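# Seat the steel peg fully in the block's hole

## Task

Push the steel peg completely down into the block's hole. The block must stay put: if it ever strays over 1.5 cm from its starting spot, the attempt scores 0.

## Robot and tools

Robot and frame. Two arms, left_arm and right_arm, face each other across a table. left_arm's base sits on the +y side. Arm names do not match image sides. Positions are in the scene frame, in metres: the origin is the table centre, +z is up, and the table top is at z = +0.020. Each gripper's fingers point along its own +x axis and close along its y axis. end_effector_position is the midpoint between the fingers, 3 to 4 cm behind the tips. Only the last 1.5 cm of each inner finger face is flat. Reported hand poses can be a few centimetres off, more at long reach.

Row layout. Every motion command is a row of 14 numbers, each in [-1, 1], always covering both arms. The first 7 are left_arm: waist, shoulder, elbow, wrist pitch, wrist yaw, wrist roll, then opening. The last 7 are the same for right_arm. The six joint numbers are offsets, not absolute angles. They count from the "Joint targets" line of the latest result, as it stood when the action or move began. A value of 1.0 equals 2.055 rad for waist, shoulder and elbow, and 4.263 rad for the three wrist joints. Stated joint ranges in rad: waist -3.054..3.054, shoulder 0..3.142, elbow 0..2.356, wrist pitch -1.571..1.571, wrist yaw -1.571..1.571, wrist roll -3.142..3.142. An action that pushes a joint more than 0.028 rad outside its range is rejected for both arms. The opening number is absolute, not an offset: +1 is fully open, -1 fully closed, and bare fingers touch near -0.78. Closing from fully open takes at least about 0.6 s. To leave a gripper unchanged, resend its present command; sending 0 means half open. To hold an arm still, send 0 for all six of its joints.

execute_actions(actions, cameras). actions is a list of up to 15 actions. Each action is a list of up to 15 rows, and each row runs for one 1/30 s step. If an action has fewer than 15 rows, its last row is held for the remaining steps. Every row in an action is an offset from the targets at that action's start, not from the previous row. Repeating the same offset in a new action therefore moves the arm further. An empty actions list just returns state and images. cameras picks images: omitted or ["all"] means all, [] means none. The names are cam_left_wrist and cam_right_wrist.

move(target, speed, blend, opening_speed, blocking, cameras). target is one 14-number row, or a list of up to 15 rows. Every row is an offset from the same starting Joint targets. The joints travel together along a path, so the hand traces a curve. The planner does not avoid obstacles or the other arm. speed is the top speed in rad/s of the joint with farthest to go: 0.01 to 7, default 0.5. It can be one value, or one per target. blend, in rad, rounds the corners between listed targets. opening_speed ramps the gripper command at that many units per second, with a minimum of 0.2. A path takes at least 0.5 s and at most 10 s in total. blocking=false returns after about 0.5 s while the motion carries on. The result adds a "move:" line: done, off_target (at rest but more than 0.03 rad from target), moving, held, or fault. done does not prove there was no contact.

Other tools. wait(seconds 0..10) lets time run while the last commands are held. stop() brakes a running move and needs some room to do so. zoom_image(camera, region=[x0,y0,x1,y1]) shows a region, at most 504x504 px, of a wrist camera's latest image. Images are 896x504. finished_scene() ends the attempt for good. The peg must stay fully seated with the robot not holding it.

Reading results. Joint positions and velocities are listed per arm in the joint order above, followed by the finger-pad gap (0.080 m when fully open). grip_measured uses the command scale, with a fixed error of about ±2 mm. To grasp, command about 0.08 below the reading at first touch. grip_effort_n is the motor effort, negative when closing, and is not a pad force. "Joint targets" is the base for your next offsets. "joint sent to its limit", "blocked", "joint command not followed", TORQUE FAULT, MOTOR HOT and OVER-TEMPERATURE FAULT lines warn of limits, obstruction, clearance edits or faults. External joint torques estimate outside pushes; a push toward larger angles lowers the reading. Wrist depth shows a 7x7 grid of median distances in mm, 70-1000, with rows separated by " / " and "-" meaning no data. Camera calibration gives K and T_world_to_cam for projecting scene points into images.

Motion limits. Each step, a joint's target can lead its measured angle by at most 0.368 rad (big joints) or 0.763 rad (wrist joints). Targets that would place the hand over 70 mm from where it is get scaled back. Large offsets may therefore need several actions. Friction and gravity can leave joints short, and very small turns may not happen at all.

Cautions. Do not shove the block: it must stay within 1.5 cm. Approach slowly, since faster contact hits harder, and targets set deeper than the contact point press harder. Torque limits in N m are: waist 17.4, shoulder 21.6, elbow 21.5, wrist pitch 5.67, wrist yaw 5.65, wrist roll 5.3. Reaching one freezes that arm for 10 s. Never let the arms collide, and never close one gripper on the other's fingers. Do not drop the peg, release it while it is still moving, or let anything leave the table. To end a press, command targets back past the measured positions. Avoid long holds at full stretch, because motors overheat. Thinking time lets the simulation run on.

Each tool is called after "Emit:" by a JSON object that holds its "method" and its "body", one argument or row to a line.

## Session

Emit:
{"method": "execute_actions", "body": {
  "actions": []
}}

Scene clock: 0.00 s.
left_arm: end_effector_position=(+0.3166, +0.4292, +0.1676) grip_measured=+1.000 grip_effort_n=n/a end_effector_quat_wxyz=(+0.879, -0.041, +0.382, +0.283) | right_arm: end_effector_position=(+0.1871, -0.2442, +0.2384) grip_measured=+1.000 grip_effort_n=n/a end_effector_quat_wxyz=(+0.705, -0.355, +0.132, +0.599)
Joint positions: left_arm=[1.203 1.457 0.926 -0.577 -0.681 -0.698 0.08] | right_arm=[-1.014 1.116 0.871 -0.546 -0.533 -0.923 0.08]
Joint velocities: within noise
Joint torques (N m): no reading
External joint torques (N m): no reading
Heat: left arm: hottest shoulder 37 °C (+0.0 °C/min); right arm: hottest wrist roll 38 °C (+0.0 °C/min).
Wrist depth (mm): cam_left_wrist=[- - - - - - 915 / - - - - - - - / - - - - - - - / - - 258 - - - 952 / - 256 238 212 223 96 893 / - 76 223 197 191 91 - / - 76 213 187 194 180 -] | cam_right_wrist=[364 414 493 603 - - - / 329 370 433 511 - - - / 302 336 386 450 - - - / 277 306 349 403 - - - / 257 282 317 361 - - - / 243 258 93 292 - 89 - / - - 227 283 - - -]
Joint targets: left_arm=[1.203 1.456 0.928 -0.577 -0.683 -0.698] | right_arm=[-1.014 1.113 0.875 -0.543 -0.533 -0.922]
Tool commands: left_gripper/opening=+1.0 right_gripper/opening=+1.0

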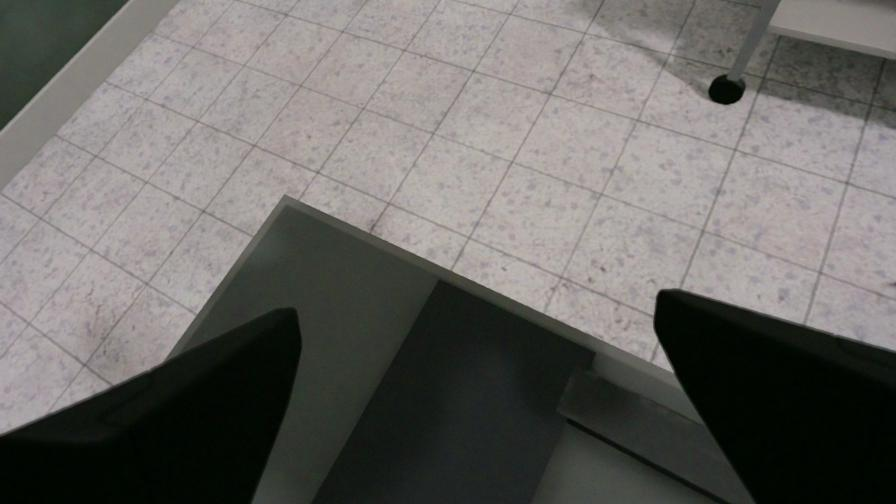

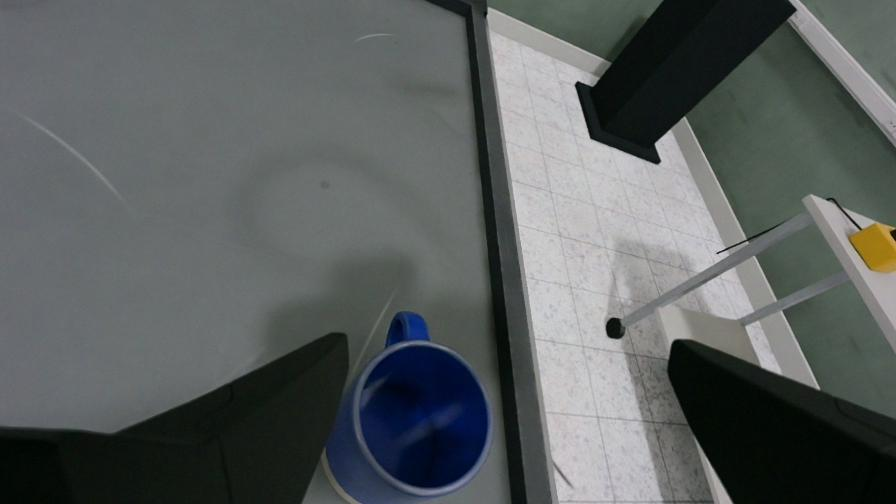

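Emit:
{"method": "zoom_image", "body": {
  "camera": "cam_left_wrist",
  "region": [260, 180, 760, 504]
}}

Scaled by 1.008 from the camera's 896x504 image, which has a finer 1280x720 frame.

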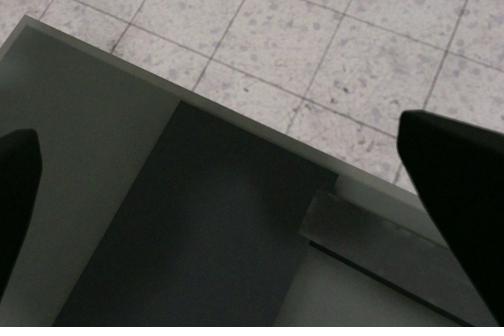

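Emit:
{"method": "move", "body": {
  "target": [
    [0,0,0.1324,0,0,0,1,0,0,0.1582,0,0,0,1],
    [-0.4394,-0.0759,0.1324,-0.1227,0.1602,0.1637,1,0.3961,0.0910,0.1582,-0.1307,0.1250,0.2163,1]
  ],
  "speed": 0.8,
  "blend": 0.1
}}

Scene clock: 42.93 s.
left_arm: end_effector_position=(+0.0734, +0.1880, +0.2221) grip_measured=+1.000 grip_effort_n=1.2 end_effector_quat_wxyz=(+0.663, +0.338, +0.464, -0.481) | right_arm: end_effector_position=(+0.0317, -0.1952, +0.2263) grip_measured=+1.000 grip_effort_n=-2.1 end_effector_quat_wxyz=(+0.636, -0.359, +0.440, +0.522)
Joint positions: left_arm=[0.302 1.311 1.188 -1.099 -0.004 -0.007 0.08] | right_arm=[-0.203 1.293 1.188 -1.102 -0.005 -0.004 0.08]
Joint velocities: within noise
Joint torques (N m): left_arm=[-0.13 -5.63 9.1 0.77 0.17 0.26] | right_arm=[0.14 -3.62 6.34 0.93 0.23 0.11]
External joint torques (N m): left_arm=[-0.13 -1.37 2.85 -0.15 0.18 0.26] | right_arm=[0.18 0.41 0.28 0.03 0.23 0.1]
Heat: left arm: hottest elbow 41 °C (+9.8 °C/min); right arm: hottest wrist pitch 40 °C (+4.2 °C/min).
Wrist depth (mm): cam_left_wrist=[267 269 272 272 274 276 277 / 268 270 269 272 275 277 278 / 269 271 272 274 276 277 278 / 268 270 271 274 276 277 278 / 269 270 273 275 275 96 279 / - 76 273 275 276 90 - / - 76 273 275 275 277 -] | cam_right_wrist=[336 335 333 328 324 323 315 / 327 324 320 317 314 312 309 / 317 314 311 309 306 304 300 / 308 305 304 301 298 295 259 / 299 297 295 292 289 287 243 / 294 292 93 285 282 89 209 / - - 278 277 275 269 -]
Joint targets: left_arm=[0.300 1.300 1.200 -1.100 0.001 0.000] | right_arm=[-0.200 1.300 1.200 -1.101 0.000 0.000]
move: done
camera_calibration:
cam_left_wrist: T_world_to_cam=[[-0.967097, -0.254381, -0.00360946, 0.129784], [-0.254401, 0.967071, 0.00737183, -0.137581], [0.00161535, 0.00804753, -0.999966, 0.293126], [0, 0, 0, 1]] pos_world=[0.0900392, 0.163706, 0.294599]
cam_right_wrist: T_world_to_cam=[[0.983201, -0.179187, -0.0347552, -0.0435611], [-0.18115, -0.981276, -0.0654429, -0.134352], [-0.0223779, 0.0706394, -0.997251, 0.320621], [0, 0, 0, 1]] pos_world=[0.0256664, -0.16229, 0.309433]

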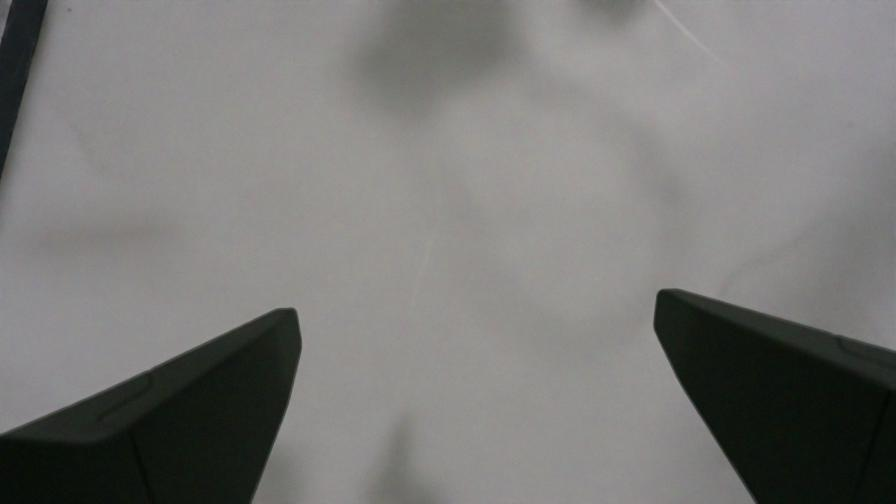

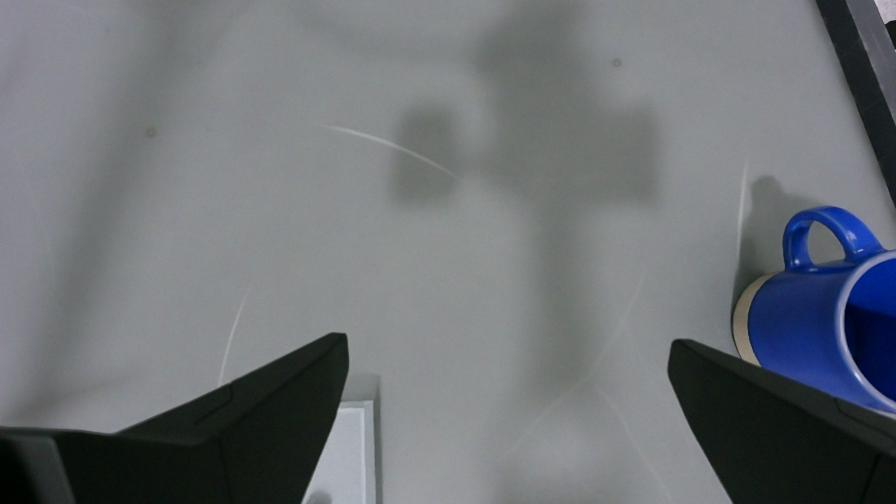

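Emit:
{"method": "move", "body": {
  "target": [0.3892,0,0,0,0,0,1,0.5353,0,0,0,0,0,1],
  "speed": 0.8
}}

Scene clock: 59.47 s.
left_arm: end_effector_position=(+0.2367, +0.3271, +0.2222) grip_measured=+1.000 grip_effort_n=0.7 end_effector_quat_wxyz=(+0.797, +0.131, +0.558, -0.188) | right_arm: end_effector_position=(-0.2382, -0.2930, +0.2263) grip_measured=+1.000 grip_effort_n=-2.6 end_effector_quat_wxyz=(+0.271, -0.536, +0.187, +0.777)
Joint positions: left_arm=[1.098 1.311 1.188 -1.099 -0.001 -0.006 0.08] | right_arm=[0.897 1.293 1.188 -1.102 -0.002 -0.003 0.08]
Joint velocities: within noise
Joint torques (N m): left_arm=[0.26 -6.02 8.82 0.88 0.03 0.17] | right_arm=[0.3 -3.58 6.51 1 0.08 0.11]
External joint torques (N m): left_arm=[0.24 -1.8 2.61 -0.02 0.04 0.17] | right_arm=[0.33 0.47 0.48 0.13 0.08 0.11]
Heat: left arm: hottest elbow 42 °C (+8.1 °C/min); right arm: hottest elbow 41 °C (+8.1 °C/min).
Wrist depth (mm): cam_left_wrist=[- - - 272 275 276 277 / - - 271 273 275 277 277 / - 251 272 273 275 276 279 / 250 250 273 272 275 277 279 / 269 250 272 274 275 96 279 / - 76 263 273 275 90 - / - 76 253 275 276 - -] | cam_right_wrist=[- - - - 323 321 319 / - - - - 314 311 310 / - - - 308 307 304 301 / - - 301 301 299 295 293 / - 296 295 292 290 287 284 / 208 - 93 284 281 89 279 / - - 276 277 275 270 -]
Joint targets: left_arm=[1.100 1.300 1.200 -1.100 0.000 0.000] | right_arm=[0.900 1.300 1.200 -1.101 0.000 0.000]
move: done
camera_calibration:
cam_left_wrist: T_world_to_cam=[[-0.496308, -0.868145, -0.00175123, 0.412018], [-0.868129, 0.496285, 0.00727669, 0.0687364], [-0.00544811, 0.00513178, -0.999972, 0.294485], [0, 0, 0, 1]] pos_world=[0.265765, 0.322067, 0.294698]
cam_right_wrist: T_world_to_cam=[[0.60737, 0.793769, -0.0321441, 0.399337], [0.7912, -0.608052, -0.0653834, 0.061698], [-0.0714445, 0.0142795, -0.997342, 0.293238], [0, 0, 0, 1]] pos_world=[-0.27041, -0.283653, 0.309329]

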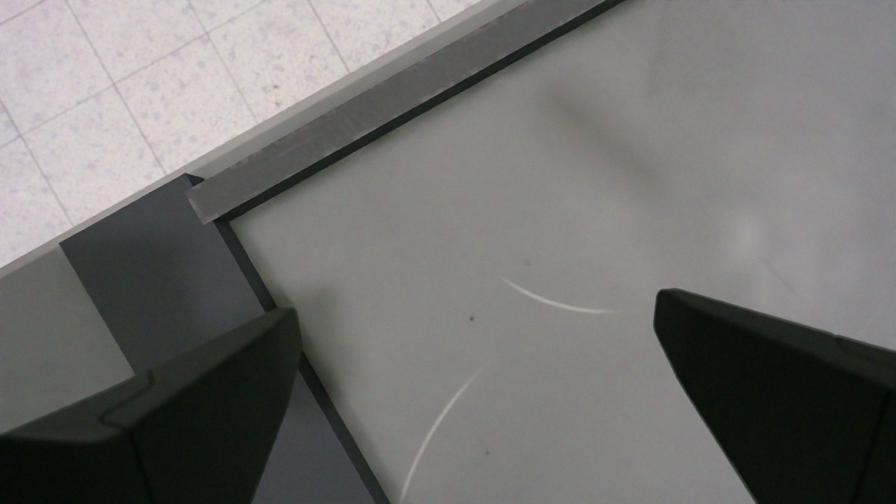

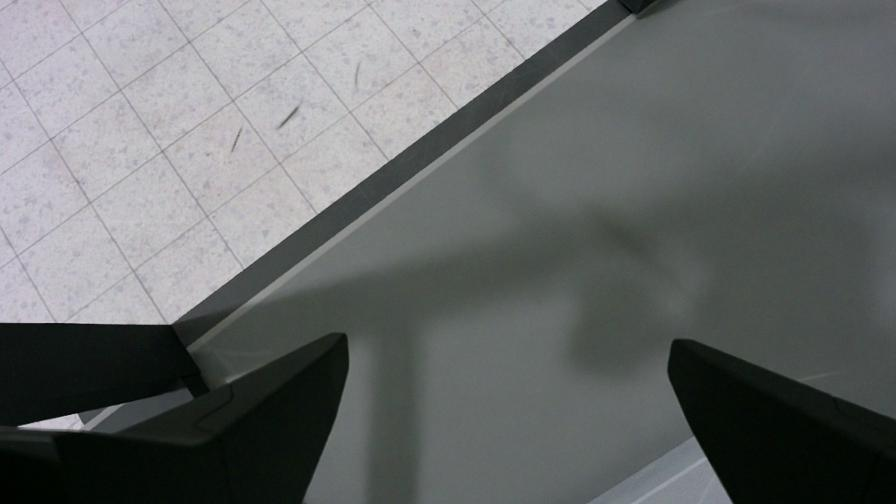

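Emit:
{"method": "move", "body": {
  "target": [-0.9732,0,0,0,0,0,1,-0.2676,-0.2433,-0.0973,-0.0704,0,0,1],
  "speed": 1.0
}}

Scene clock: 70.83 s.
left_arm: end_effector_position=(-0.2265, +0.2781, +0.2224) grip_measured=+1.000 grip_effort_n=0.2 end_effector_quat_wxyz=(+0.274, +0.540, +0.193, -0.772) | right_arm: end_effector_position=(-0.0734, -0.3293, +0.2375) grip_measured=+1.000 grip_effort_n=-2.6 end_effector_quat_wxyz=(+0.471, -0.464, +0.323, +0.677)
Joint positions: left_arm=[-0.897 1.311 1.189 -1.099 -0.001 -0.006 0.08] | right_arm=[0.353 0.809 1.009 -1.403 -0.002 -0.003 0.08]
Joint velocities: within noise
Joint torques (N m): left_arm=[-0.17 -5.96 8.87 0.88 0.06 0.22] | right_arm=[-0.24 -1.57 4.41 0.97 0 0.03]
External joint torques (N m): left_arm=[-0.18 -1.65 2.62 -0.03 0.06 0.22] | right_arm=[-0.24 -1.12 -1.2 0.06 0.01 0.03]
Heat: left arm: hottest elbow 42 °C (+5.0 °C/min); right arm: hottest elbow 42 °C (+8.0 °C/min).
Wrist depth (mm): cam_left_wrist=[266 269 271 272 274 - - / 266 269 271 272 275 276 - / 268 269 269 272 275 278 278 / 269 270 271 275 277 277 258 / 269 270 272 275 241 95 259 / - 76 272 275 242 90 - / - 76 274 274 276 258 -] | cam_right_wrist=[- 353 350 347 343 339 338 / - 343 338 335 333 329 325 / - 330 328 326 324 320 315 / 325 321 318 316 313 310 308 / 314 312 309 303 305 301 299 / 305 306 93 299 295 89 290 / - - 288 289 285 - -]
Joint targets: left_arm=[-0.900 1.300 1.200 -1.100 0.001 0.000] | right_arm=[0.350 0.800 1.001 -1.401 -0.001 0.000]
move: done
camera_calibration:
cam_left_wrist: T_world_to_cam=[[-0.587021, 0.80957, -0.00141632, -0.347647], [0.809546, 0.587016, 0.00685206, 0.0458662], [0.00637863, 0.00287573, -0.999976, 0.295712], [0, 0, 0, 1]] pos_world=[-0.243093, 0.25367, 0.294898]
cam_right_wrist: T_world_to_cam=[[0.930304, 0.365386, -0.0320542, 0.211031], [0.362528, -0.929261, -0.0710524, -0.225876], [-0.0557482, 0.0544799, -0.996957, 0.331024], [0, 0, 0, 1]] pos_world=[-0.0959834, -0.305039, 0.320732]

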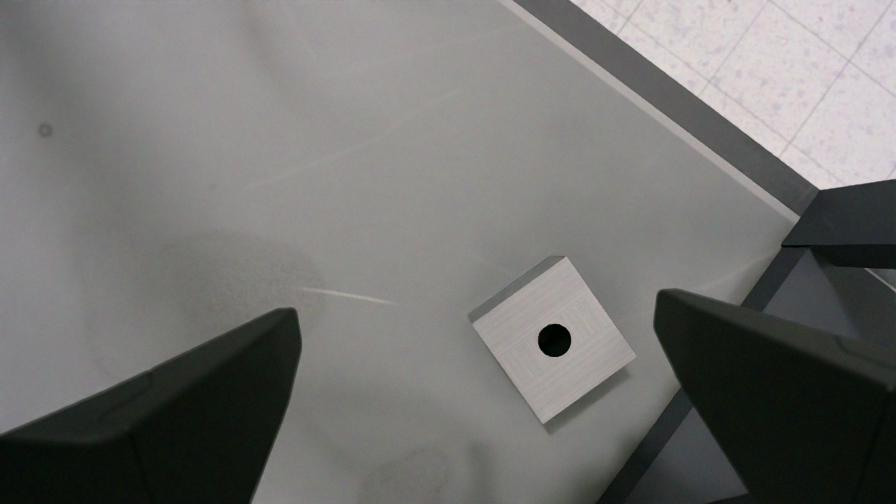

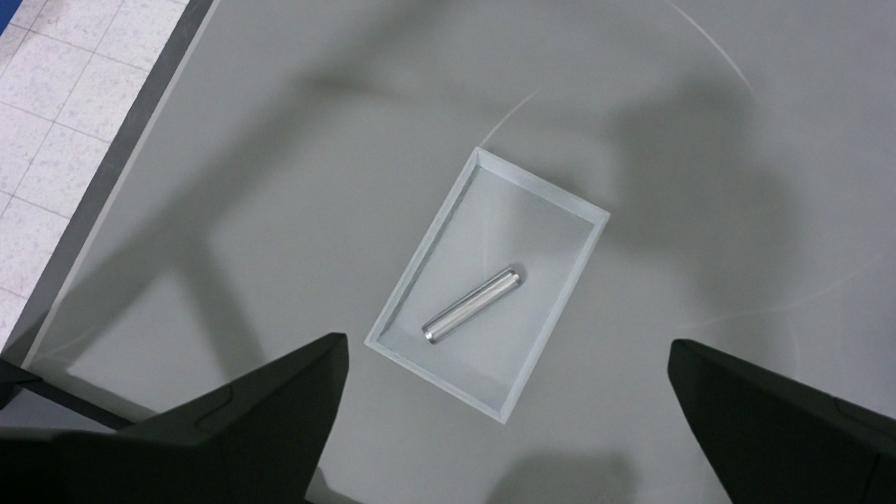

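Emit:
{"method": "zoom_image", "body": {
  "camera": "cam_left_wrist",
  "region": [450, 230, 660, 440]
}}

Emit:
{"method": "zoom_image", "body": {
  "camera": "cam_right_wrist",
  "region": [400, 240, 550, 360]
}}

Scaled by 2.400 from the camera's 896x504 image, which has a finer 1280x720 frame.

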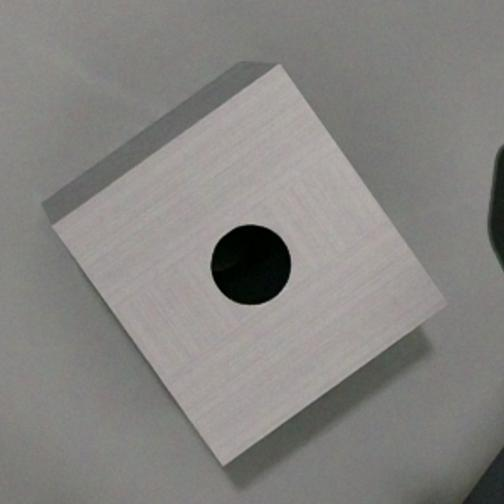

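Scaled by 3.360 from the camera's 896x504 image, which has a finer 1280x720 frame.

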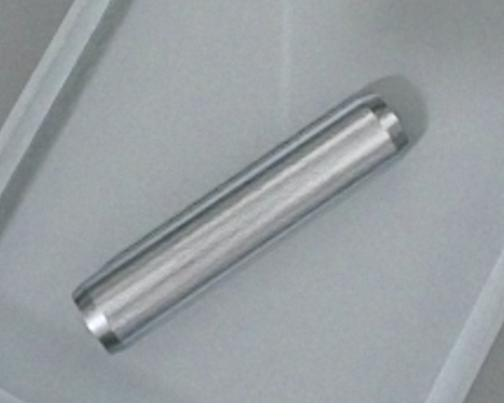

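Emit:
{"method": "move", "body": {
  "target": [0,0,0,0,0,0,1,-0.0184,0.1811,-0.0681,0.0332,0,-0.5224,0.35],
  "speed": 1.5
}}

Scene clock: 190.23 s.
left_arm: end_effector_position=(-0.2266, +0.2782, +0.2224) grip_measured=+1.000 grip_effort_n=0.2 end_effector_quat_wxyz=(+0.274, +0.540, +0.193, -0.772) | right_arm: end_effector_position=(-0.0761, -0.3033, +0.1526) grip_measured=+0.353 grip_effort_n=-14.7 end_effector_quat_wxyz=(+0.326, +0.626, +0.332, -0.626)
Joint positions: left_arm=[-0.897 1.311 1.189 -1.099 -0.001 -0.006 0.08] | right_arm=[0.316 1.167 0.869 -1.264 -0.002 -2.224 0.051]
Joint velocities: within noise
Joint torques (N m): left_arm=[-0.12 -5.94 8.75 0.84 0.07 0.19] | right_arm=[-0.28 -2.12 4.15 0.54 0.09 -0.15]
External joint torques (N m): left_arm=[-0.11 -1.65 2.51 -0.07 0.06 0.18] | right_arm=[-0.29 0.43 -1.32 0.28 0.13 -0.15]
Heat: left arm: hottest elbow 46 °C (+1.0 °C/min); right arm: hottest elbow 39 °C (+0.0 °C/min).
Wrist depth (mm): cam_left_wrist=[266 268 271 273 277 - - / 267 271 271 273 275 276 - / 268 270 271 273 276 277 278 / 269 269 271 274 275 278 259 / 269 270 273 275 242 95 259 / - 76 273 275 242 90 - / - 76 273 273 276 258 -] | cam_right_wrist=[165 167 170 172 174 177 179 / 175 177 180 181 183 188 190 / 185 187 191 192 195 199 202 / 196 199 201 203 210 212 217 / 211 213 214 219 223 228 232 / 225 225 - 234 238 90 250 / - - - 255 260 - -]
Joint targets: left_arm=[-0.900 1.300 1.200 -1.100 0.001 0.000] | right_arm=[0.313 1.172 0.861 -1.259 -0.001 -2.227]
move: done
camera_calibration:
cam_left_wrist: T_world_to_cam=[[-0.58673, 0.809782, -0.00141599, -0.34777], [0.809758, 0.586725, 0.0068459, 0.0460159], [0.00637448, 0.00287008, -0.999976, 0.295713], [0, 0, 0, 1]] pos_world=[-0.243194, 0.25377, 0.294898]
cam_right_wrist: T_world_to_cam=[[-0.826334, 0.562485, -0.0279791, 0.126762], [0.530557, 0.794168, 0.296322, 0.272642], [0.188897, 0.230016, -0.954678, 0.310245], [0, 0, 0, 1]] pos_world=[-0.0985084, -0.359186, 0.218941]

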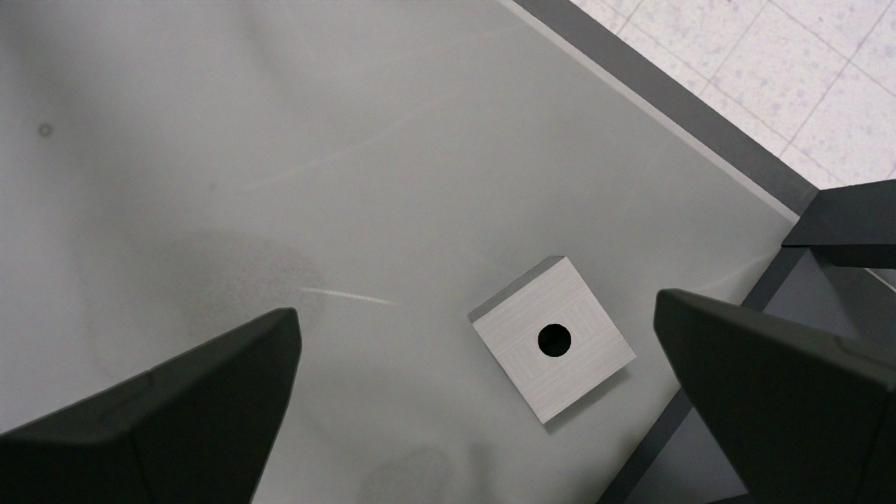

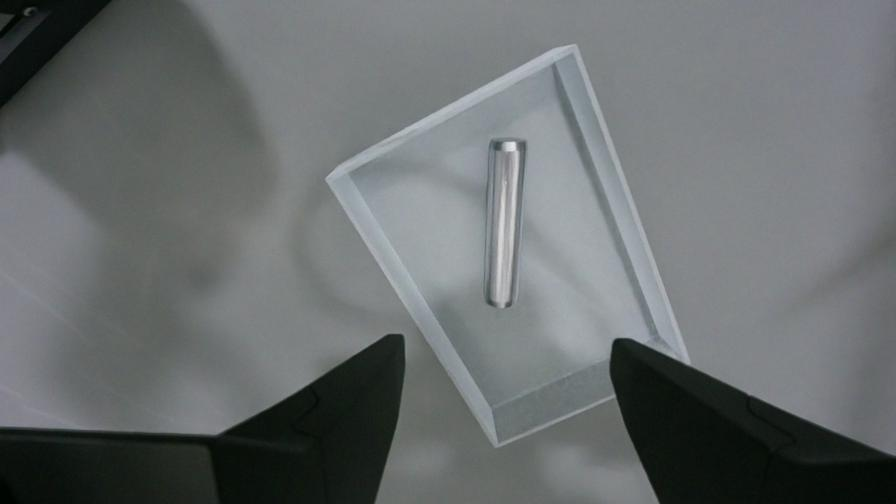

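Emit:
{"method": "move", "body": {
  "target": [0,0,0,0,0,0,1,0.0046,0.0391,-0.0842,0.0593,0,0.0033,0.05],
  "speed": 0.6,
  "cameras": ["cam_right_wrist"]
}}

Scene clock: 214.57 s.
left_arm: end_effector_position=(-0.2266, +0.2782, +0.2224) grip_measured=+1.000 grip_effort_n=0.2 end_effector_quat_wxyz=(+0.274, +0.540, +0.193, -0.772) | right_arm: end_effector_position=(-0.0791, -0.2959, +0.0974) grip_measured=+0.052 grip_effort_n=-14.7 end_effector_quat_wxyz=(+0.324, +0.627, +0.330, -0.627)
Joint positions: left_arm=[-0.897 1.311 1.189 -1.099 -0.001 -0.006 0.08] | right_arm=[0.319 1.247 0.696 -1.012 -0.002 -2.215 0.037]
Joint velocities: within noise
Joint torques (N m): left_arm=[-0.18 -5.92 8.71 0.84 0.08 0.18] | right_arm=[0.23 -2.35 3.86 0.5 0.06 0.08]
External joint torques (N m): left_arm=[-0.2 -1.57 2.48 -0.05 0.09 0.18] | right_arm=[0.25 0.49 -1.37 0.25 0.09 0.08]
Heat: left arm: hottest elbow 47 °C (+1.0 °C/min); right arm: hottest elbow 39 °C (+0.0 °C/min).
Wrist depth (mm): cam_left_wrist=[268 269 272 273 274 - - / 268 269 271 273 275 278 - / 267 270 271 273 275 276 278 / 267 270 271 274 276 277 258 / 269 270 272 274 241 96 259 / - 76 275 274 242 90 - / - 76 272 274 277 258 -] | cam_right_wrist=[119 118 121 123 124 126 128 / 125 127 128 129 134 134 136 / 132 133 135 136 138 143 144 / 140 142 144 146 146 152 153 / 149 152 154 153 158 162 166 / 160 162 159 166 173 171 179 / - - - 182 183 - -]
Joint targets: left_arm=[-0.900 1.300 1.200 -1.100 0.001 0.000] | right_arm=[0.322 1.252 0.688 -1.007 -0.001 -2.213]
move: done
camera_calibration:
cam_right_wrist: T_world_to_cam=[[-0.823565, 0.566501, -0.0285764, 0.120062], [0.53438, 0.79179, 0.295816, 0.284406], [0.190207, 0.228353, -0.954817, 0.256116], [0, 0, 0, 1]] pos_world=[-0.101817, -0.35169, 0.163843]
Images, in order (width x height): cam_right_wrist 896x504.

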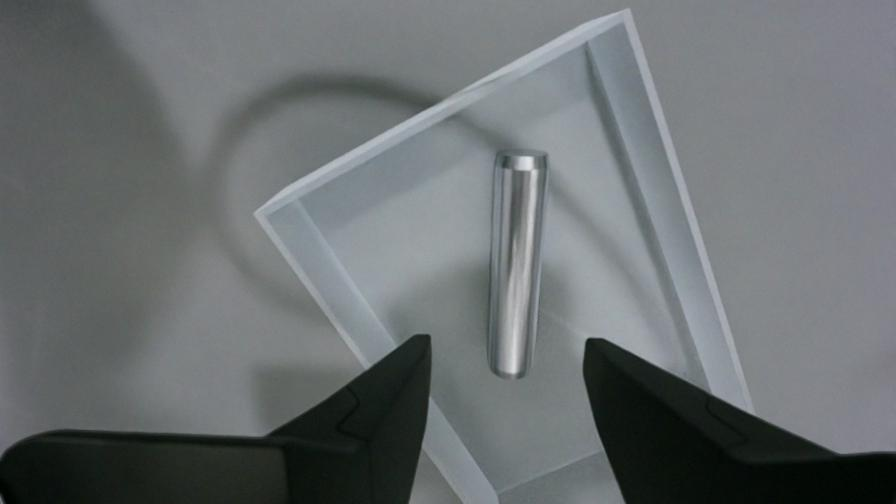

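Emit:
{"method": "move", "body": {
  "target": [0,0,0,0,0,0,1,0.0008,0.0789,0.0536,-0.0154,0,0,0.05],
  "speed": 0.5,
  "cameras": ["cam_right_wrist"]
}}

Scene clock: 288.83 s.
left_arm: end_effector_position=(-0.2266, +0.2782, +0.2224) grip_measured=+1.000 grip_effort_n=0.2 end_effector_quat_wxyz=(+0.274, +0.540, +0.193, -0.772) | right_arm: end_effector_position=(-0.0811, -0.2908, +0.0920) grip_measured=+0.052 grip_effort_n=-14.7 end_effector_quat_wxyz=(+0.371, +0.617, +0.283, -0.633)
Joint positions: left_arm=[-0.897 1.311 1.189 -1.099 -0.001 -0.006 0.08] | right_arm=[0.321 1.408 0.783 -1.073 -0.002 -2.215 0.037]
Joint velocities: within noise
Joint torques (N m): left_arm=[-0.24 -5.93 8.57 0.88 -0.01 0.23] | right_arm=[0.33 -3 5.69 -0.09 0.05 0.01]
External joint torques (N m): left_arm=[-0.24 -1.61 2.4 0.01 0 0.23] | right_arm=[0.35 0.71 0.76 -0.14 0.09 0.02]
Heat: left arm: hottest elbow 48 °C (+1.0 °C/min); right arm: hottest elbow 38 °C (-1.0 °C/min).
Wrist depth (mm): cam_left_wrist=[267 269 270 272 274 - - / 268 269 271 273 274 276 - / 268 269 272 275 274 279 280 / 268 270 273 274 275 277 258 / 269 270 271 274 241 96 258 / - 76 273 274 242 90 - / - 76 274 274 275 258 -] | cam_right_wrist=[127 125 123 121 119 118 115 / 134 131 129 126 125 123 120 / 140 137 135 132 128 129 125 / 147 144 141 139 134 134 133 / 156 152 149 145 141 141 139 / 165 160 155 151 152 146 147 / - - - 163 162 - -]
Joint targets: left_arm=[-0.900 1.300 1.200 -1.100 0.001 0.000] | right_arm=[0.324 1.415 0.798 -1.072 -0.001 -2.213]
move: done
camera_calibration:
cam_right_wrist: T_world_to_cam=[[-0.820931, 0.554813, -0.135111, 0.122005], [0.522412, 0.825248, 0.214594, 0.299305], [0.23056, 0.105583, -0.967313, 0.218786], [0, 0, 0, 1]] pos_world=[-0.106647, -0.337791, 0.16389]
Images, in order (width x height): cam_right_wrist 896x504.

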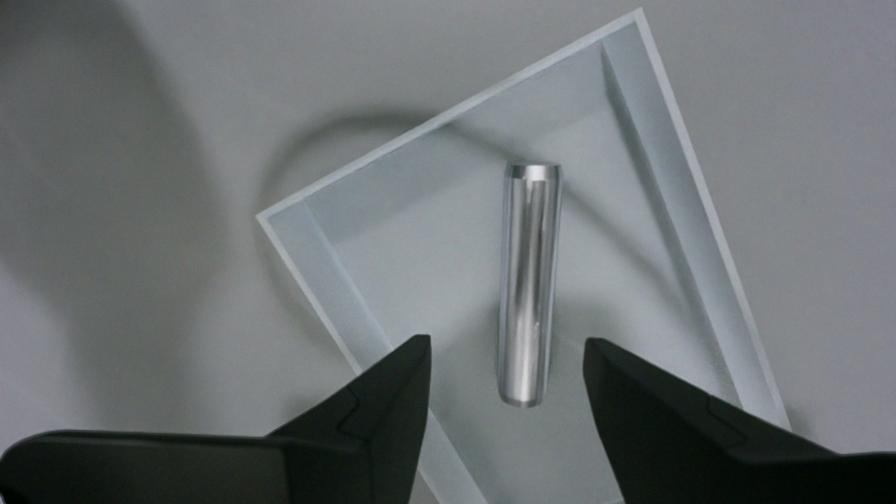

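Emit:
{"method": "move", "body": {
  "target": [0,0,0,0,0,0,1,-0.0024,0.0277,-0.02,0.0292,0,-0.0012,0.05],
  "speed": 0.4,
  "cameras": ["cam_right_wrist"]
}}

Scene clock: 325.07 s.
left_arm: end_effector_position=(-0.2266, +0.2782, +0.2224) grip_measured=+1.000 grip_effort_n=-0.2 end_effector_quat_wxyz=(+0.274, +0.540, +0.193, -0.772) | right_arm: end_effector_position=(-0.0864, -0.2749, +0.0756) grip_measured=+0.052 grip_effort_n=-14.7 end_effector_quat_wxyz=(+0.356, +0.621, +0.299, -0.631)
Joint positions: left_arm=[-0.897 1.311 1.189 -1.099 -0.001 -0.006 0.08] | right_arm=[0.321 1.464 0.764 -0.953 -0.002 -2.215 0.037]
Joint velocities: within noise
Joint torques (N m): left_arm=[-0.26 -5.96 8.73 0.87 0.09 0.2] | right_arm=[-0.3 -3.4 3.57 0.36 0.05 -0.13]
External joint torques (N m): left_arm=[-0.23 -1.69 2.54 -0.02 0.09 0.2] | right_arm=[-0.27 0.61 -1.24 0.25 0.08 -0.13]
Heat: left arm: hottest elbow 48 °C (+0.0 °C/min); right arm: hottest elbow 41 °C (+3.0 °C/min).
Wrist depth (mm): cam_left_wrist=[267 268 270 273 275 - - / 268 269 272 273 275 278 - / 268 270 272 274 275 277 278 / 267 270 271 273 275 278 258 / 269 269 273 273 240 96 258 / - 76 272 275 242 90 - / - 76 273 275 277 258 -] | cam_right_wrist=[107 106 106 106 104 105 103 / 112 111 111 109 109 109 108 / 117 117 116 105 115 114 114 / 124 124 123 111 122 120 120 / - 130 130 113 127 128 127 / 142 139 135 115 135 132 136 / - - - 146 144 - -]
Joint targets: left_arm=[-0.900 1.300 1.200 -1.100 0.001 0.000] | right_arm=[0.319 1.472 0.756 -0.948 -0.001 -2.218]
move: done
camera_calibration:
cam_right_wrist: T_world_to_cam=[[-0.822602, 0.559755, -0.0999996, 0.105149], [0.525567, 0.815599, 0.24203, 0.287942], [0.217037, 0.146538, -0.965102, 0.212397], [0, 0, 0, 1]] pos_world=[-0.110935, -0.324827, 0.145809]
Images, in order (width x height): cam_right_wrist 896x504.

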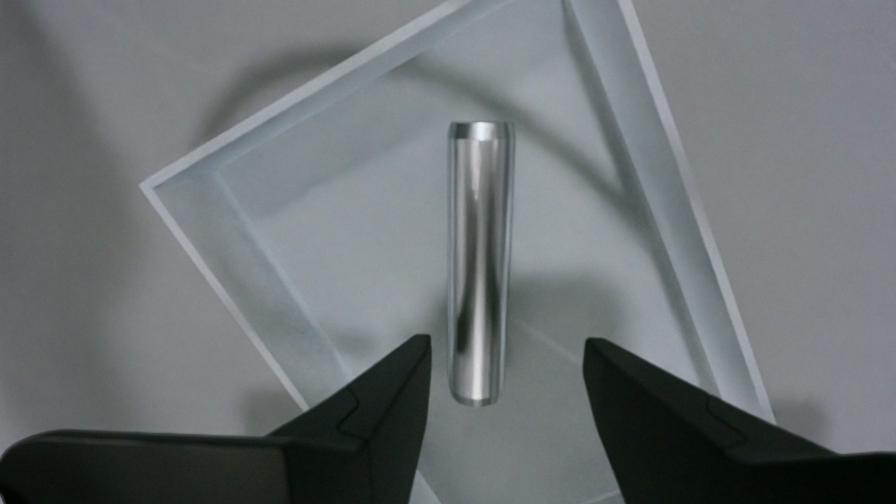

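Emit:
{"method": "move", "body": {
  "target": [0,0,0,0,0,0,1,-0.0036,0.0024,-0.0224,0.0077,0,-0.0018,0.05],
  "speed": 0.3,
  "cameras": ["cam_right_wrist"]
}}

Scene clock: 343.70 s.
left_arm: end_effector_position=(-0.2266, +0.2782, +0.2224) grip_measured=+1.000 grip_effort_n=0.2 end_effector_quat_wxyz=(+0.274, +0.540, +0.193, -0.772) | right_arm: end_effector_position=(-0.0824, -0.2828, +0.0646) grip_measured=+0.052 grip_effort_n=-14.7 end_effector_quat_wxyz=(+0.363, +0.619, +0.292, -0.632)
Joint positions: left_arm=[-0.897 1.311 1.189 -1.099 -0.001 -0.006 0.08] | right_arm=[0.314 1.47 0.718 -0.92 -0.002 -2.223 0.037]
Joint velocities: within noise
Joint torques (N m): left_arm=[-0.38 -5.96 8.56 0.82 0.02 0.12] | right_arm=[-0.4 -3.23 3.42 0.2 0.05 -0.13]
External joint torques (N m): left_arm=[-0.38 -1.57 2.29 -0.07 0.02 0.12] | right_arm=[-0.36 0.68 -1.24 0.12 0.08 -0.13]
Heat: left arm: hottest elbow 49 °C (+1.0 °C/min); right arm: hottest elbow 39 °C (+1.0 °C/min).
Wrist depth (mm): cam_left_wrist=[267 268 270 272 274 - - / 267 270 273 273 274 277 - / 268 268 272 274 276 276 278 / 268 271 272 272 275 278 260 / 270 270 272 274 241 96 259 / - 76 273 274 243 90 - / - 76 274 276 277 258 -] | cam_right_wrist=[- 97 97 95 95 94 93 / 103 102 101 102 99 98 97 / - 108 106 105 103 104 103 / 114 114 112 110 109 109 107 / - 120 119 108 114 115 113 / 129 126 123 108 107 118 120 / - - - 130 130 - -]
Joint targets: left_arm=[-0.900 1.300 1.200 -1.100 0.001 0.000] | right_arm=[0.311 1.477 0.710 -0.915 -0.001 -2.226]
move: done
camera_calibration:
cam_right_wrist: T_world_to_cam=[[-0.822443, 0.557243, -0.114315, 0.111959], [0.523763, 0.820219, 0.230029, 0.29693], [0.221946, 0.129311, -0.966446, 0.197783], [0, 0, 0, 1]] pos_world=[-0.107338, -0.331511, 0.135643]
Images, in order (width x height): cam_right_wrist 896x504.

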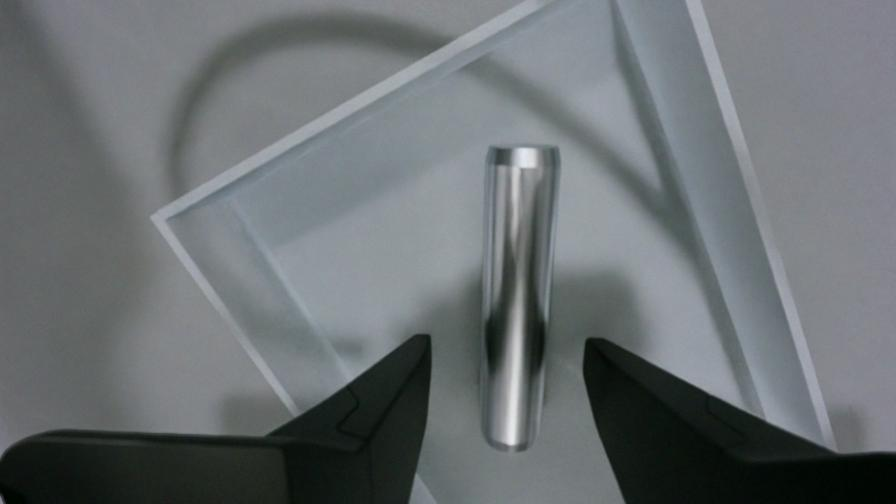

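Emit:
{"method": "move", "body": {
  "target": [0,0,0,0,0,0,1,0,0.0033,-0.0038,0.0034,0,0,0.05],
  "speed": 0.1,
  "cameras": ["cam_right_wrist"]
}}

Scene clock: 354.77 s.
left_arm: end_effector_position=(-0.2266, +0.2782, +0.2224) grip_measured=+1.000 grip_effort_n=0.2 end_effector_quat_wxyz=(+0.274, +0.540, +0.193, -0.772) | right_arm: end_effector_position=(-0.0825, -0.2828, +0.0617) grip_measured=+0.052 grip_effort_n=-14.7 end_effector_quat_wxyz=(+0.362, +0.619, +0.293, -0.632)
Joint positions: left_arm=[-0.897 1.311 1.189 -1.099 -0.001 -0.006 0.08] | right_arm=[0.314 1.476 0.71 -0.905 -0.002 -2.223 0.037]
Joint velocities: within noise
Joint torques (N m): left_arm=[0.04 -6.03 8.52 0.84 0.07 0.22] | right_arm=[-0.2 -3.2 3.47 0.27 0.04 -0.19]
External joint torques (N m): left_arm=[0.06 -1.74 2.33 -0.04 0.07 0.22] | right_arm=[-0.19 0.7 -1.19 0.17 0.08 -0.19]
Heat: left arm: hottest elbow 49 °C (+1.0 °C/min); right arm: hottest elbow 39 °C (+0.0 °C/min).
Wrist depth (mm): cam_left_wrist=[267 268 270 273 274 - - / 268 270 270 273 274 277 - / 268 270 271 272 275 276 277 / 269 271 271 274 276 276 260 / 268 270 272 273 242 96 259 / - 76 272 275 242 90 - / - 76 271 275 276 258 -] | cam_right_wrist=[- 95 94 94 93 92 90 / - 99 98 98 97 95 95 / - 105 104 102 101 101 100 / 111 111 109 107 107 106 104 / - 117 115 106 110 112 109 / 123 123 - 106 104 115 116 / - - - 126 127 - -]
Joint targets: left_arm=[-0.900 1.300 1.200 -1.100 0.001 0.000] | right_arm=[0.311 1.483 0.703 -0.900 -0.001 -2.226]
move: done
camera_calibration:
cam_right_wrist: T_world_to_cam=[[-0.822464, 0.557277, -0.114, 0.111583], [0.523775, 0.820133, 0.230306, 0.297556], [0.221839, 0.129708, -0.966418, 0.194999], [0, 0, 0, 1]] pos_world=[-0.107338, -0.331512, 0.132642]
Images, in order (width x height): cam_right_wrist 896x504.

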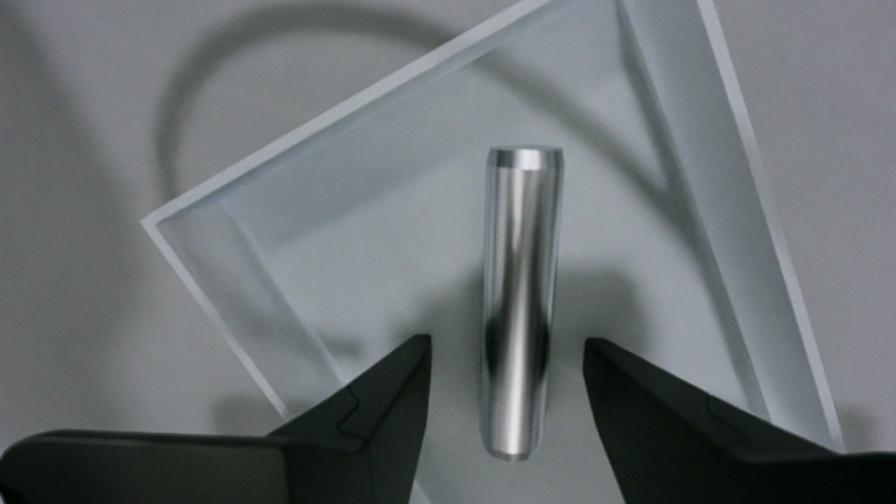

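Emit:
{"method": "move", "body": {
  "target": [0,0,0,0,0,0,1,0,0,0,0,0,0,-0.65],
  "opening_speed": 0.5,
  "cameras": ["cam_right_wrist"]
}}

Scene clock: 362.10 s.
left_arm: end_effector_position=(-0.2266, +0.2782, +0.2224) grip_measured=+1.000 grip_effort_n=0.2 end_effector_quat_wxyz=(+0.274, +0.540, +0.193, -0.772) | right_arm: end_effector_position=(-0.0824, -0.2830, +0.0616) grip_measured=-0.505 grip_effort_n=-83.5 end_effector_quat_wxyz=(+0.363, +0.619, +0.292, -0.632)
Joint positions: left_arm=[-0.897 1.311 1.189 -1.099 -0.001 -0.006 0.08] | right_arm=[0.314 1.476 0.71 -0.906 -0.002 -2.223 0.012]
Joint velocities: within noise
Joint torques (N m): left_arm=[-0.31 -6.11 8.69 0.91 0 0.19] | right_arm=[-0.35 -3.21 3.31 0.32 0.02 -0.15]
External joint torques (N m): left_arm=[-0.31 -1.78 2.45 0.01 0 0.19] | right_arm=[-0.33 0.74 -1.35 0.23 0.06 -0.14]
Heat: left arm: hottest elbow 49 °C (+1.0 °C/min); right arm: hottest elbow 39 °C (-1.0 °C/min).
Wrist depth (mm): cam_left_wrist=[267 269 271 272 274 - - / 268 268 270 273 275 277 - / 268 269 271 273 277 277 280 / 268 270 271 274 275 277 259 / 269 269 272 274 241 96 259 / - 76 273 274 242 91 - / - 76 273 274 275 257 -] | cam_right_wrist=[- 95 95 94 93 92 90 / - 99 98 99 97 95 95 / - 105 104 102 101 101 100 / 111 111 110 107 107 106 104 / - 117 116 107 107 112 110 / 124 124 122 99 99 117 116 / - - - - 91 - -]
Joint targets: left_arm=[-0.900 1.300 1.200 -1.100 0.001 0.000] | right_arm=[0.311 1.483 0.703 -0.901 -0.001 -2.226]
move: done
camera_calibration:
cam_right_wrist: T_world_to_cam=[[-0.822636, 0.556906, -0.114567, 0.111711], [0.523465, 0.820497, 0.229716, 0.297832], [0.221932, 0.129001, -0.966491, 0.194789], [0, 0, 0, 1]] pos_world=[-0.107237, -0.331711, 0.132644]
Images, in order (width x height): cam_right_wrist 896x504.

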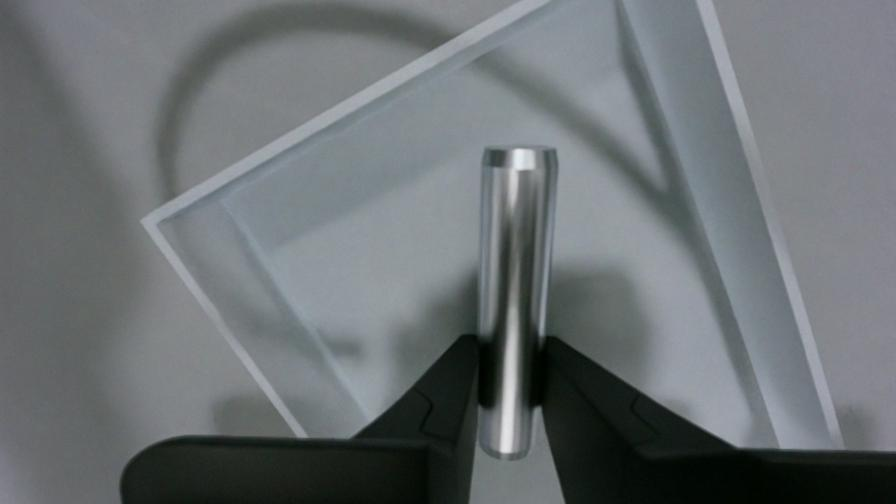

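Emit:
{"method": "move", "body": {
  "target": [0,0,0,0,0,0,1,0,-0.0501,0.2224,-0.1288,0,0,-0.65],
  "speed": 0.5,
  "cameras": ["cam_right_wrist"]
}}

Scene clock: 391.23 s.
left_arm: end_effector_position=(-0.2266, +0.2782, +0.2224) grip_measured=+1.000 grip_effort_n=0.2 end_effector_quat_wxyz=(+0.274, +0.540, +0.193, -0.772) | right_arm: end_effector_position=(-0.0843, -0.2772, +0.1832) grip_measured=-0.505 grip_effort_n=-83.5 end_effector_quat_wxyz=(+0.373, +0.617, +0.282, -0.634)
Joint positions: left_arm=[-0.897 1.311 1.189 -1.099 -0.001 -0.006 0.08] | right_arm=[0.314 1.393 1.142 -1.45 -0.002 -2.223 0.012]
Joint velocities: within noise
Joint torques (N m): left_arm=[-0.32 -5.85 8.66 0.92 0.03 0.2] | right_arm=[-0.19 -5.69 6.26 -0.07 -0.02 -0.13]
External joint torques (N m): left_arm=[-0.31 -1.56 2.44 0.02 0.03 0.2] | right_arm=[-0.19 -1.73 1.01 -0.09 0.02 -0.12]
Heat: left arm: hottest elbow 49 °C (+1.0 °C/min); right arm: hottest elbow 38 °C (-2.0 °C/min).
Wrist depth (mm): cam_left_wrist=[267 269 270 273 275 - - / 267 269 272 273 276 277 - / 269 270 273 274 275 277 279 / 269 270 272 272 275 276 258 / 268 270 273 274 242 95 258 / - 76 272 275 241 90 - / - 76 273 275 277 257 -] | cam_right_wrist=[195 212 207 203 202 197 194 / 223 219 217 213 210 205 204 / 234 231 227 220 218 215 212 / 247 243 240 236 230 225 222 / 261 256 251 106 237 236 232 / 276 270 264 99 99 248 245 / - - - - 91 - -]
Joint targets: left_arm=[-0.900 1.300 1.200 -1.100 0.001 0.000] | right_arm=[0.311 1.380 1.160 -1.449 -0.001 -2.226]
move: done
camera_calibration:
cam_right_wrist: T_world_to_cam=[[-0.821471, 0.553429, -0.137485, 0.124195], [0.521523, 0.826631, 0.211412, 0.270997], [0.230651, 0.101967, -0.967679, 0.305383], [0, 0, 0, 1]] pos_world=[-0.109745, -0.323886, 0.255296]
Images, in order (width x height): cam_right_wrist 896x504.

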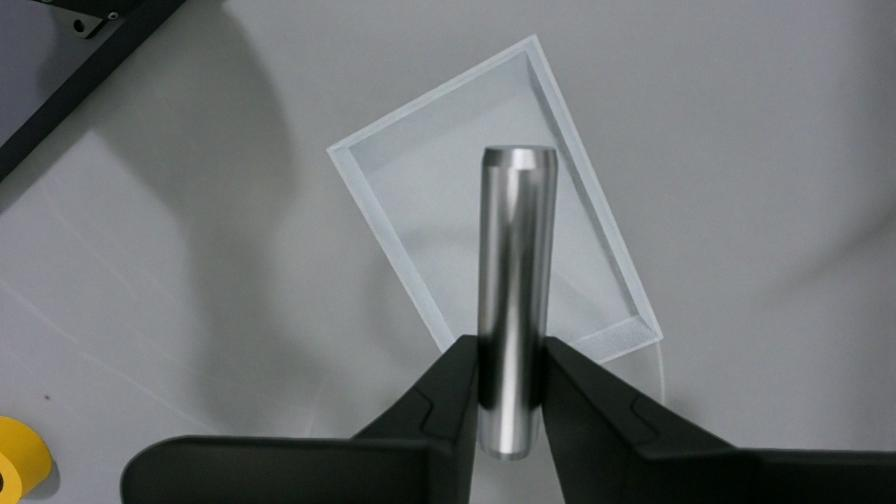

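Emit:
{"method": "move", "body": {
  "target": [
    [0.4243,0.1830,0.1204,-0.0568,-0.0002,0.6803,1,0,0,0,0,0,0,-0.65],
    [0.4243,0.1830,0.1204,-0.0568,-0.0002,0.6803,1,-0.1548,0.4166,-0.131,0.632,0.0002,0.5222,-0.65]
  ],
  "speed": [1.2,0.9]
}}

Scene clock: 421.10 s.
left_arm: end_effector_position=(-0.0180, +0.1547, +0.1904) grip_measured=+1.000 grip_effort_n=-0.2 end_effector_quat_wxyz=(-0.441, +0.553, -0.442, -0.551) | right_arm: end_effector_position=(-0.0200, +0.0498, +0.1075) grip_measured=-0.505 grip_effort_n=-83.5 end_effector_quat_wxyz=(+0.708, -0.034, +0.032, +0.705)
Joint positions: left_arm=[-0.03 1.664 1.437 -1.34 -0.001 2.895 0.08] | right_arm=[-0.006 2.227 0.895 1.237 -0.002 -0.004 0.012]
Joint velocities: within noise
Joint torques (N m): left_arm=[0.13 -5.49 7.71 0.06 0.05 0.2] | right_arm=[-0.08 -7.95 3.32 2.3 0.1 0.11]
External joint torques (N m): left_arm=[0.09 0.83 2.09 -0.2 0.04 0.2] | right_arm=[-0.05 0.71 -0.83 0.63 0.1 0.11]
Heat: left arm: hottest elbow 50 °C (+1.0 °C/min); right arm: hottest elbow 41 °C (+2.0 °C/min). Fold the left arm in close to its base, or ease its load, before you think long.
Wrist depth (mm): cam_left_wrist=[205 206 208 209 211 212 212 / 214 216 217 219 221 222 224 / 225 227 229 230 231 234 235 / 237 238 240 242 244 246 247 / 250 246 250 255 258 95 258 / - 76 265 268 273 90 - / - 76 283 161 290 - -] | cam_right_wrist=[393 - - - - - - / - 424 - - 172 - - / - - - 90 - - - / - 479 454 - 479 484 - / 381 339 357 98 336 359 358 / 264 264 280 100 99 267 265 / - - - - 91 - -]
Joint targets: left_arm=[-0.028 1.676 1.447 -1.342 0.000 2.900] | right_arm=[-0.007 2.236 0.891 1.245 0.000 0.000]
MOTOR HOT: the elbow of the left arm reports 50 °C; the controller stops that arm at 95 °C. To cool a motor, set the load down, stop pushing, or move to a pose that needs little force.
move: done
camera_calibration:
cam_left_wrist: T_world_to_cam=[[0.985776, 0.167172, 0.0172819, -0.00123155], [0.150579, -0.924211, 0.350942, 0.106112], [0.0746397, -0.343348, -0.936238, 0.305376], [0, 0, 0, 1]] pos_world=[-0.0375574, 0.203126, 0.248687]
cam_right_wrist: T_world_to_cam=[[0.999481, 0.0316419, 0.00609364, 0.032574], [0.0177161, -0.38163, -0.924145, 0.155296], [-0.0269162, 0.923773, -0.381993, 0.0749092], [0, 0, 0, 1]] pos_world=[-0.033292, -0.0109642, 0.171932]

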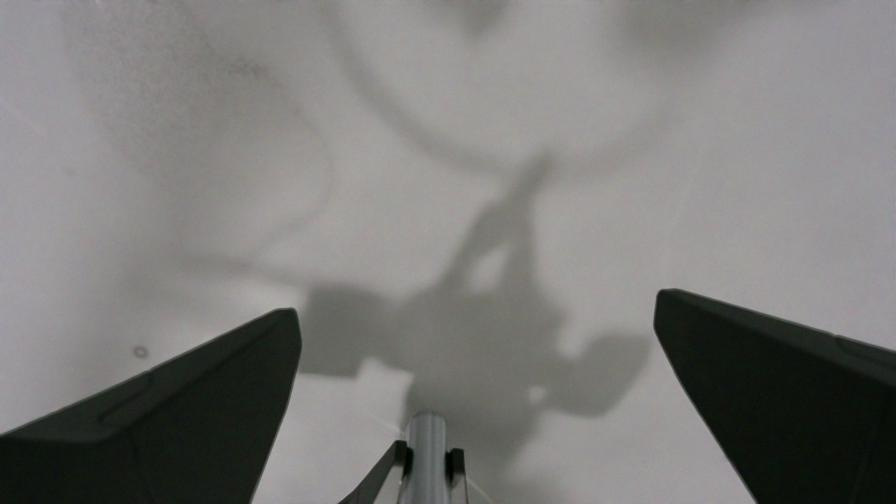

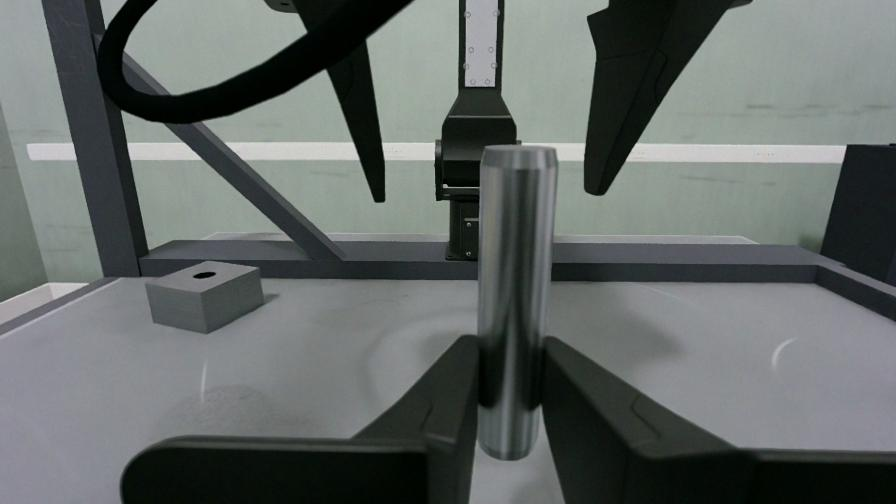

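Emit:
{"method": "zoom_image", "body": {
  "camera": "cam_left_wrist",
  "region": [340, 380, 520, 504]
}}

Emit:
{"method": "zoom_image", "body": {
  "camera": "cam_right_wrist",
  "region": [320, 130, 680, 490]
}}

Scaled by 2.800 from the camera's 896x504 image, which has a finer 1280x720 frame.

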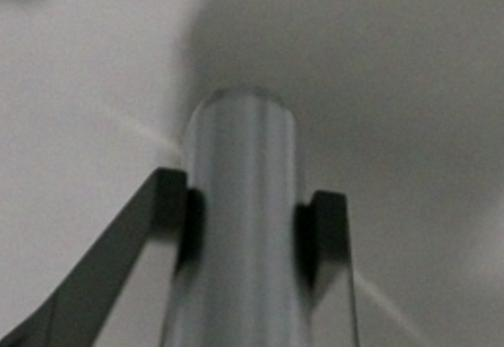

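Scaled by 1.400 from the camera's 896x504 image, which has a finer 1280x720 frame.

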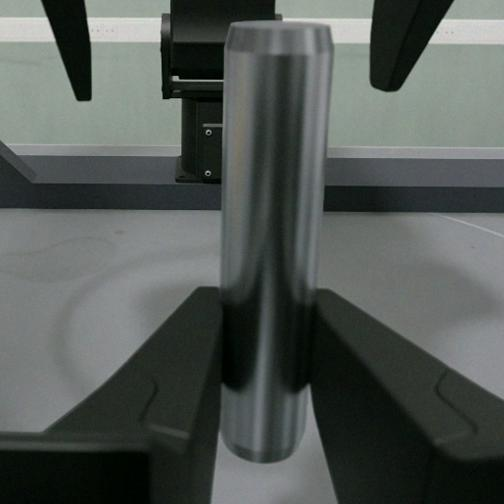

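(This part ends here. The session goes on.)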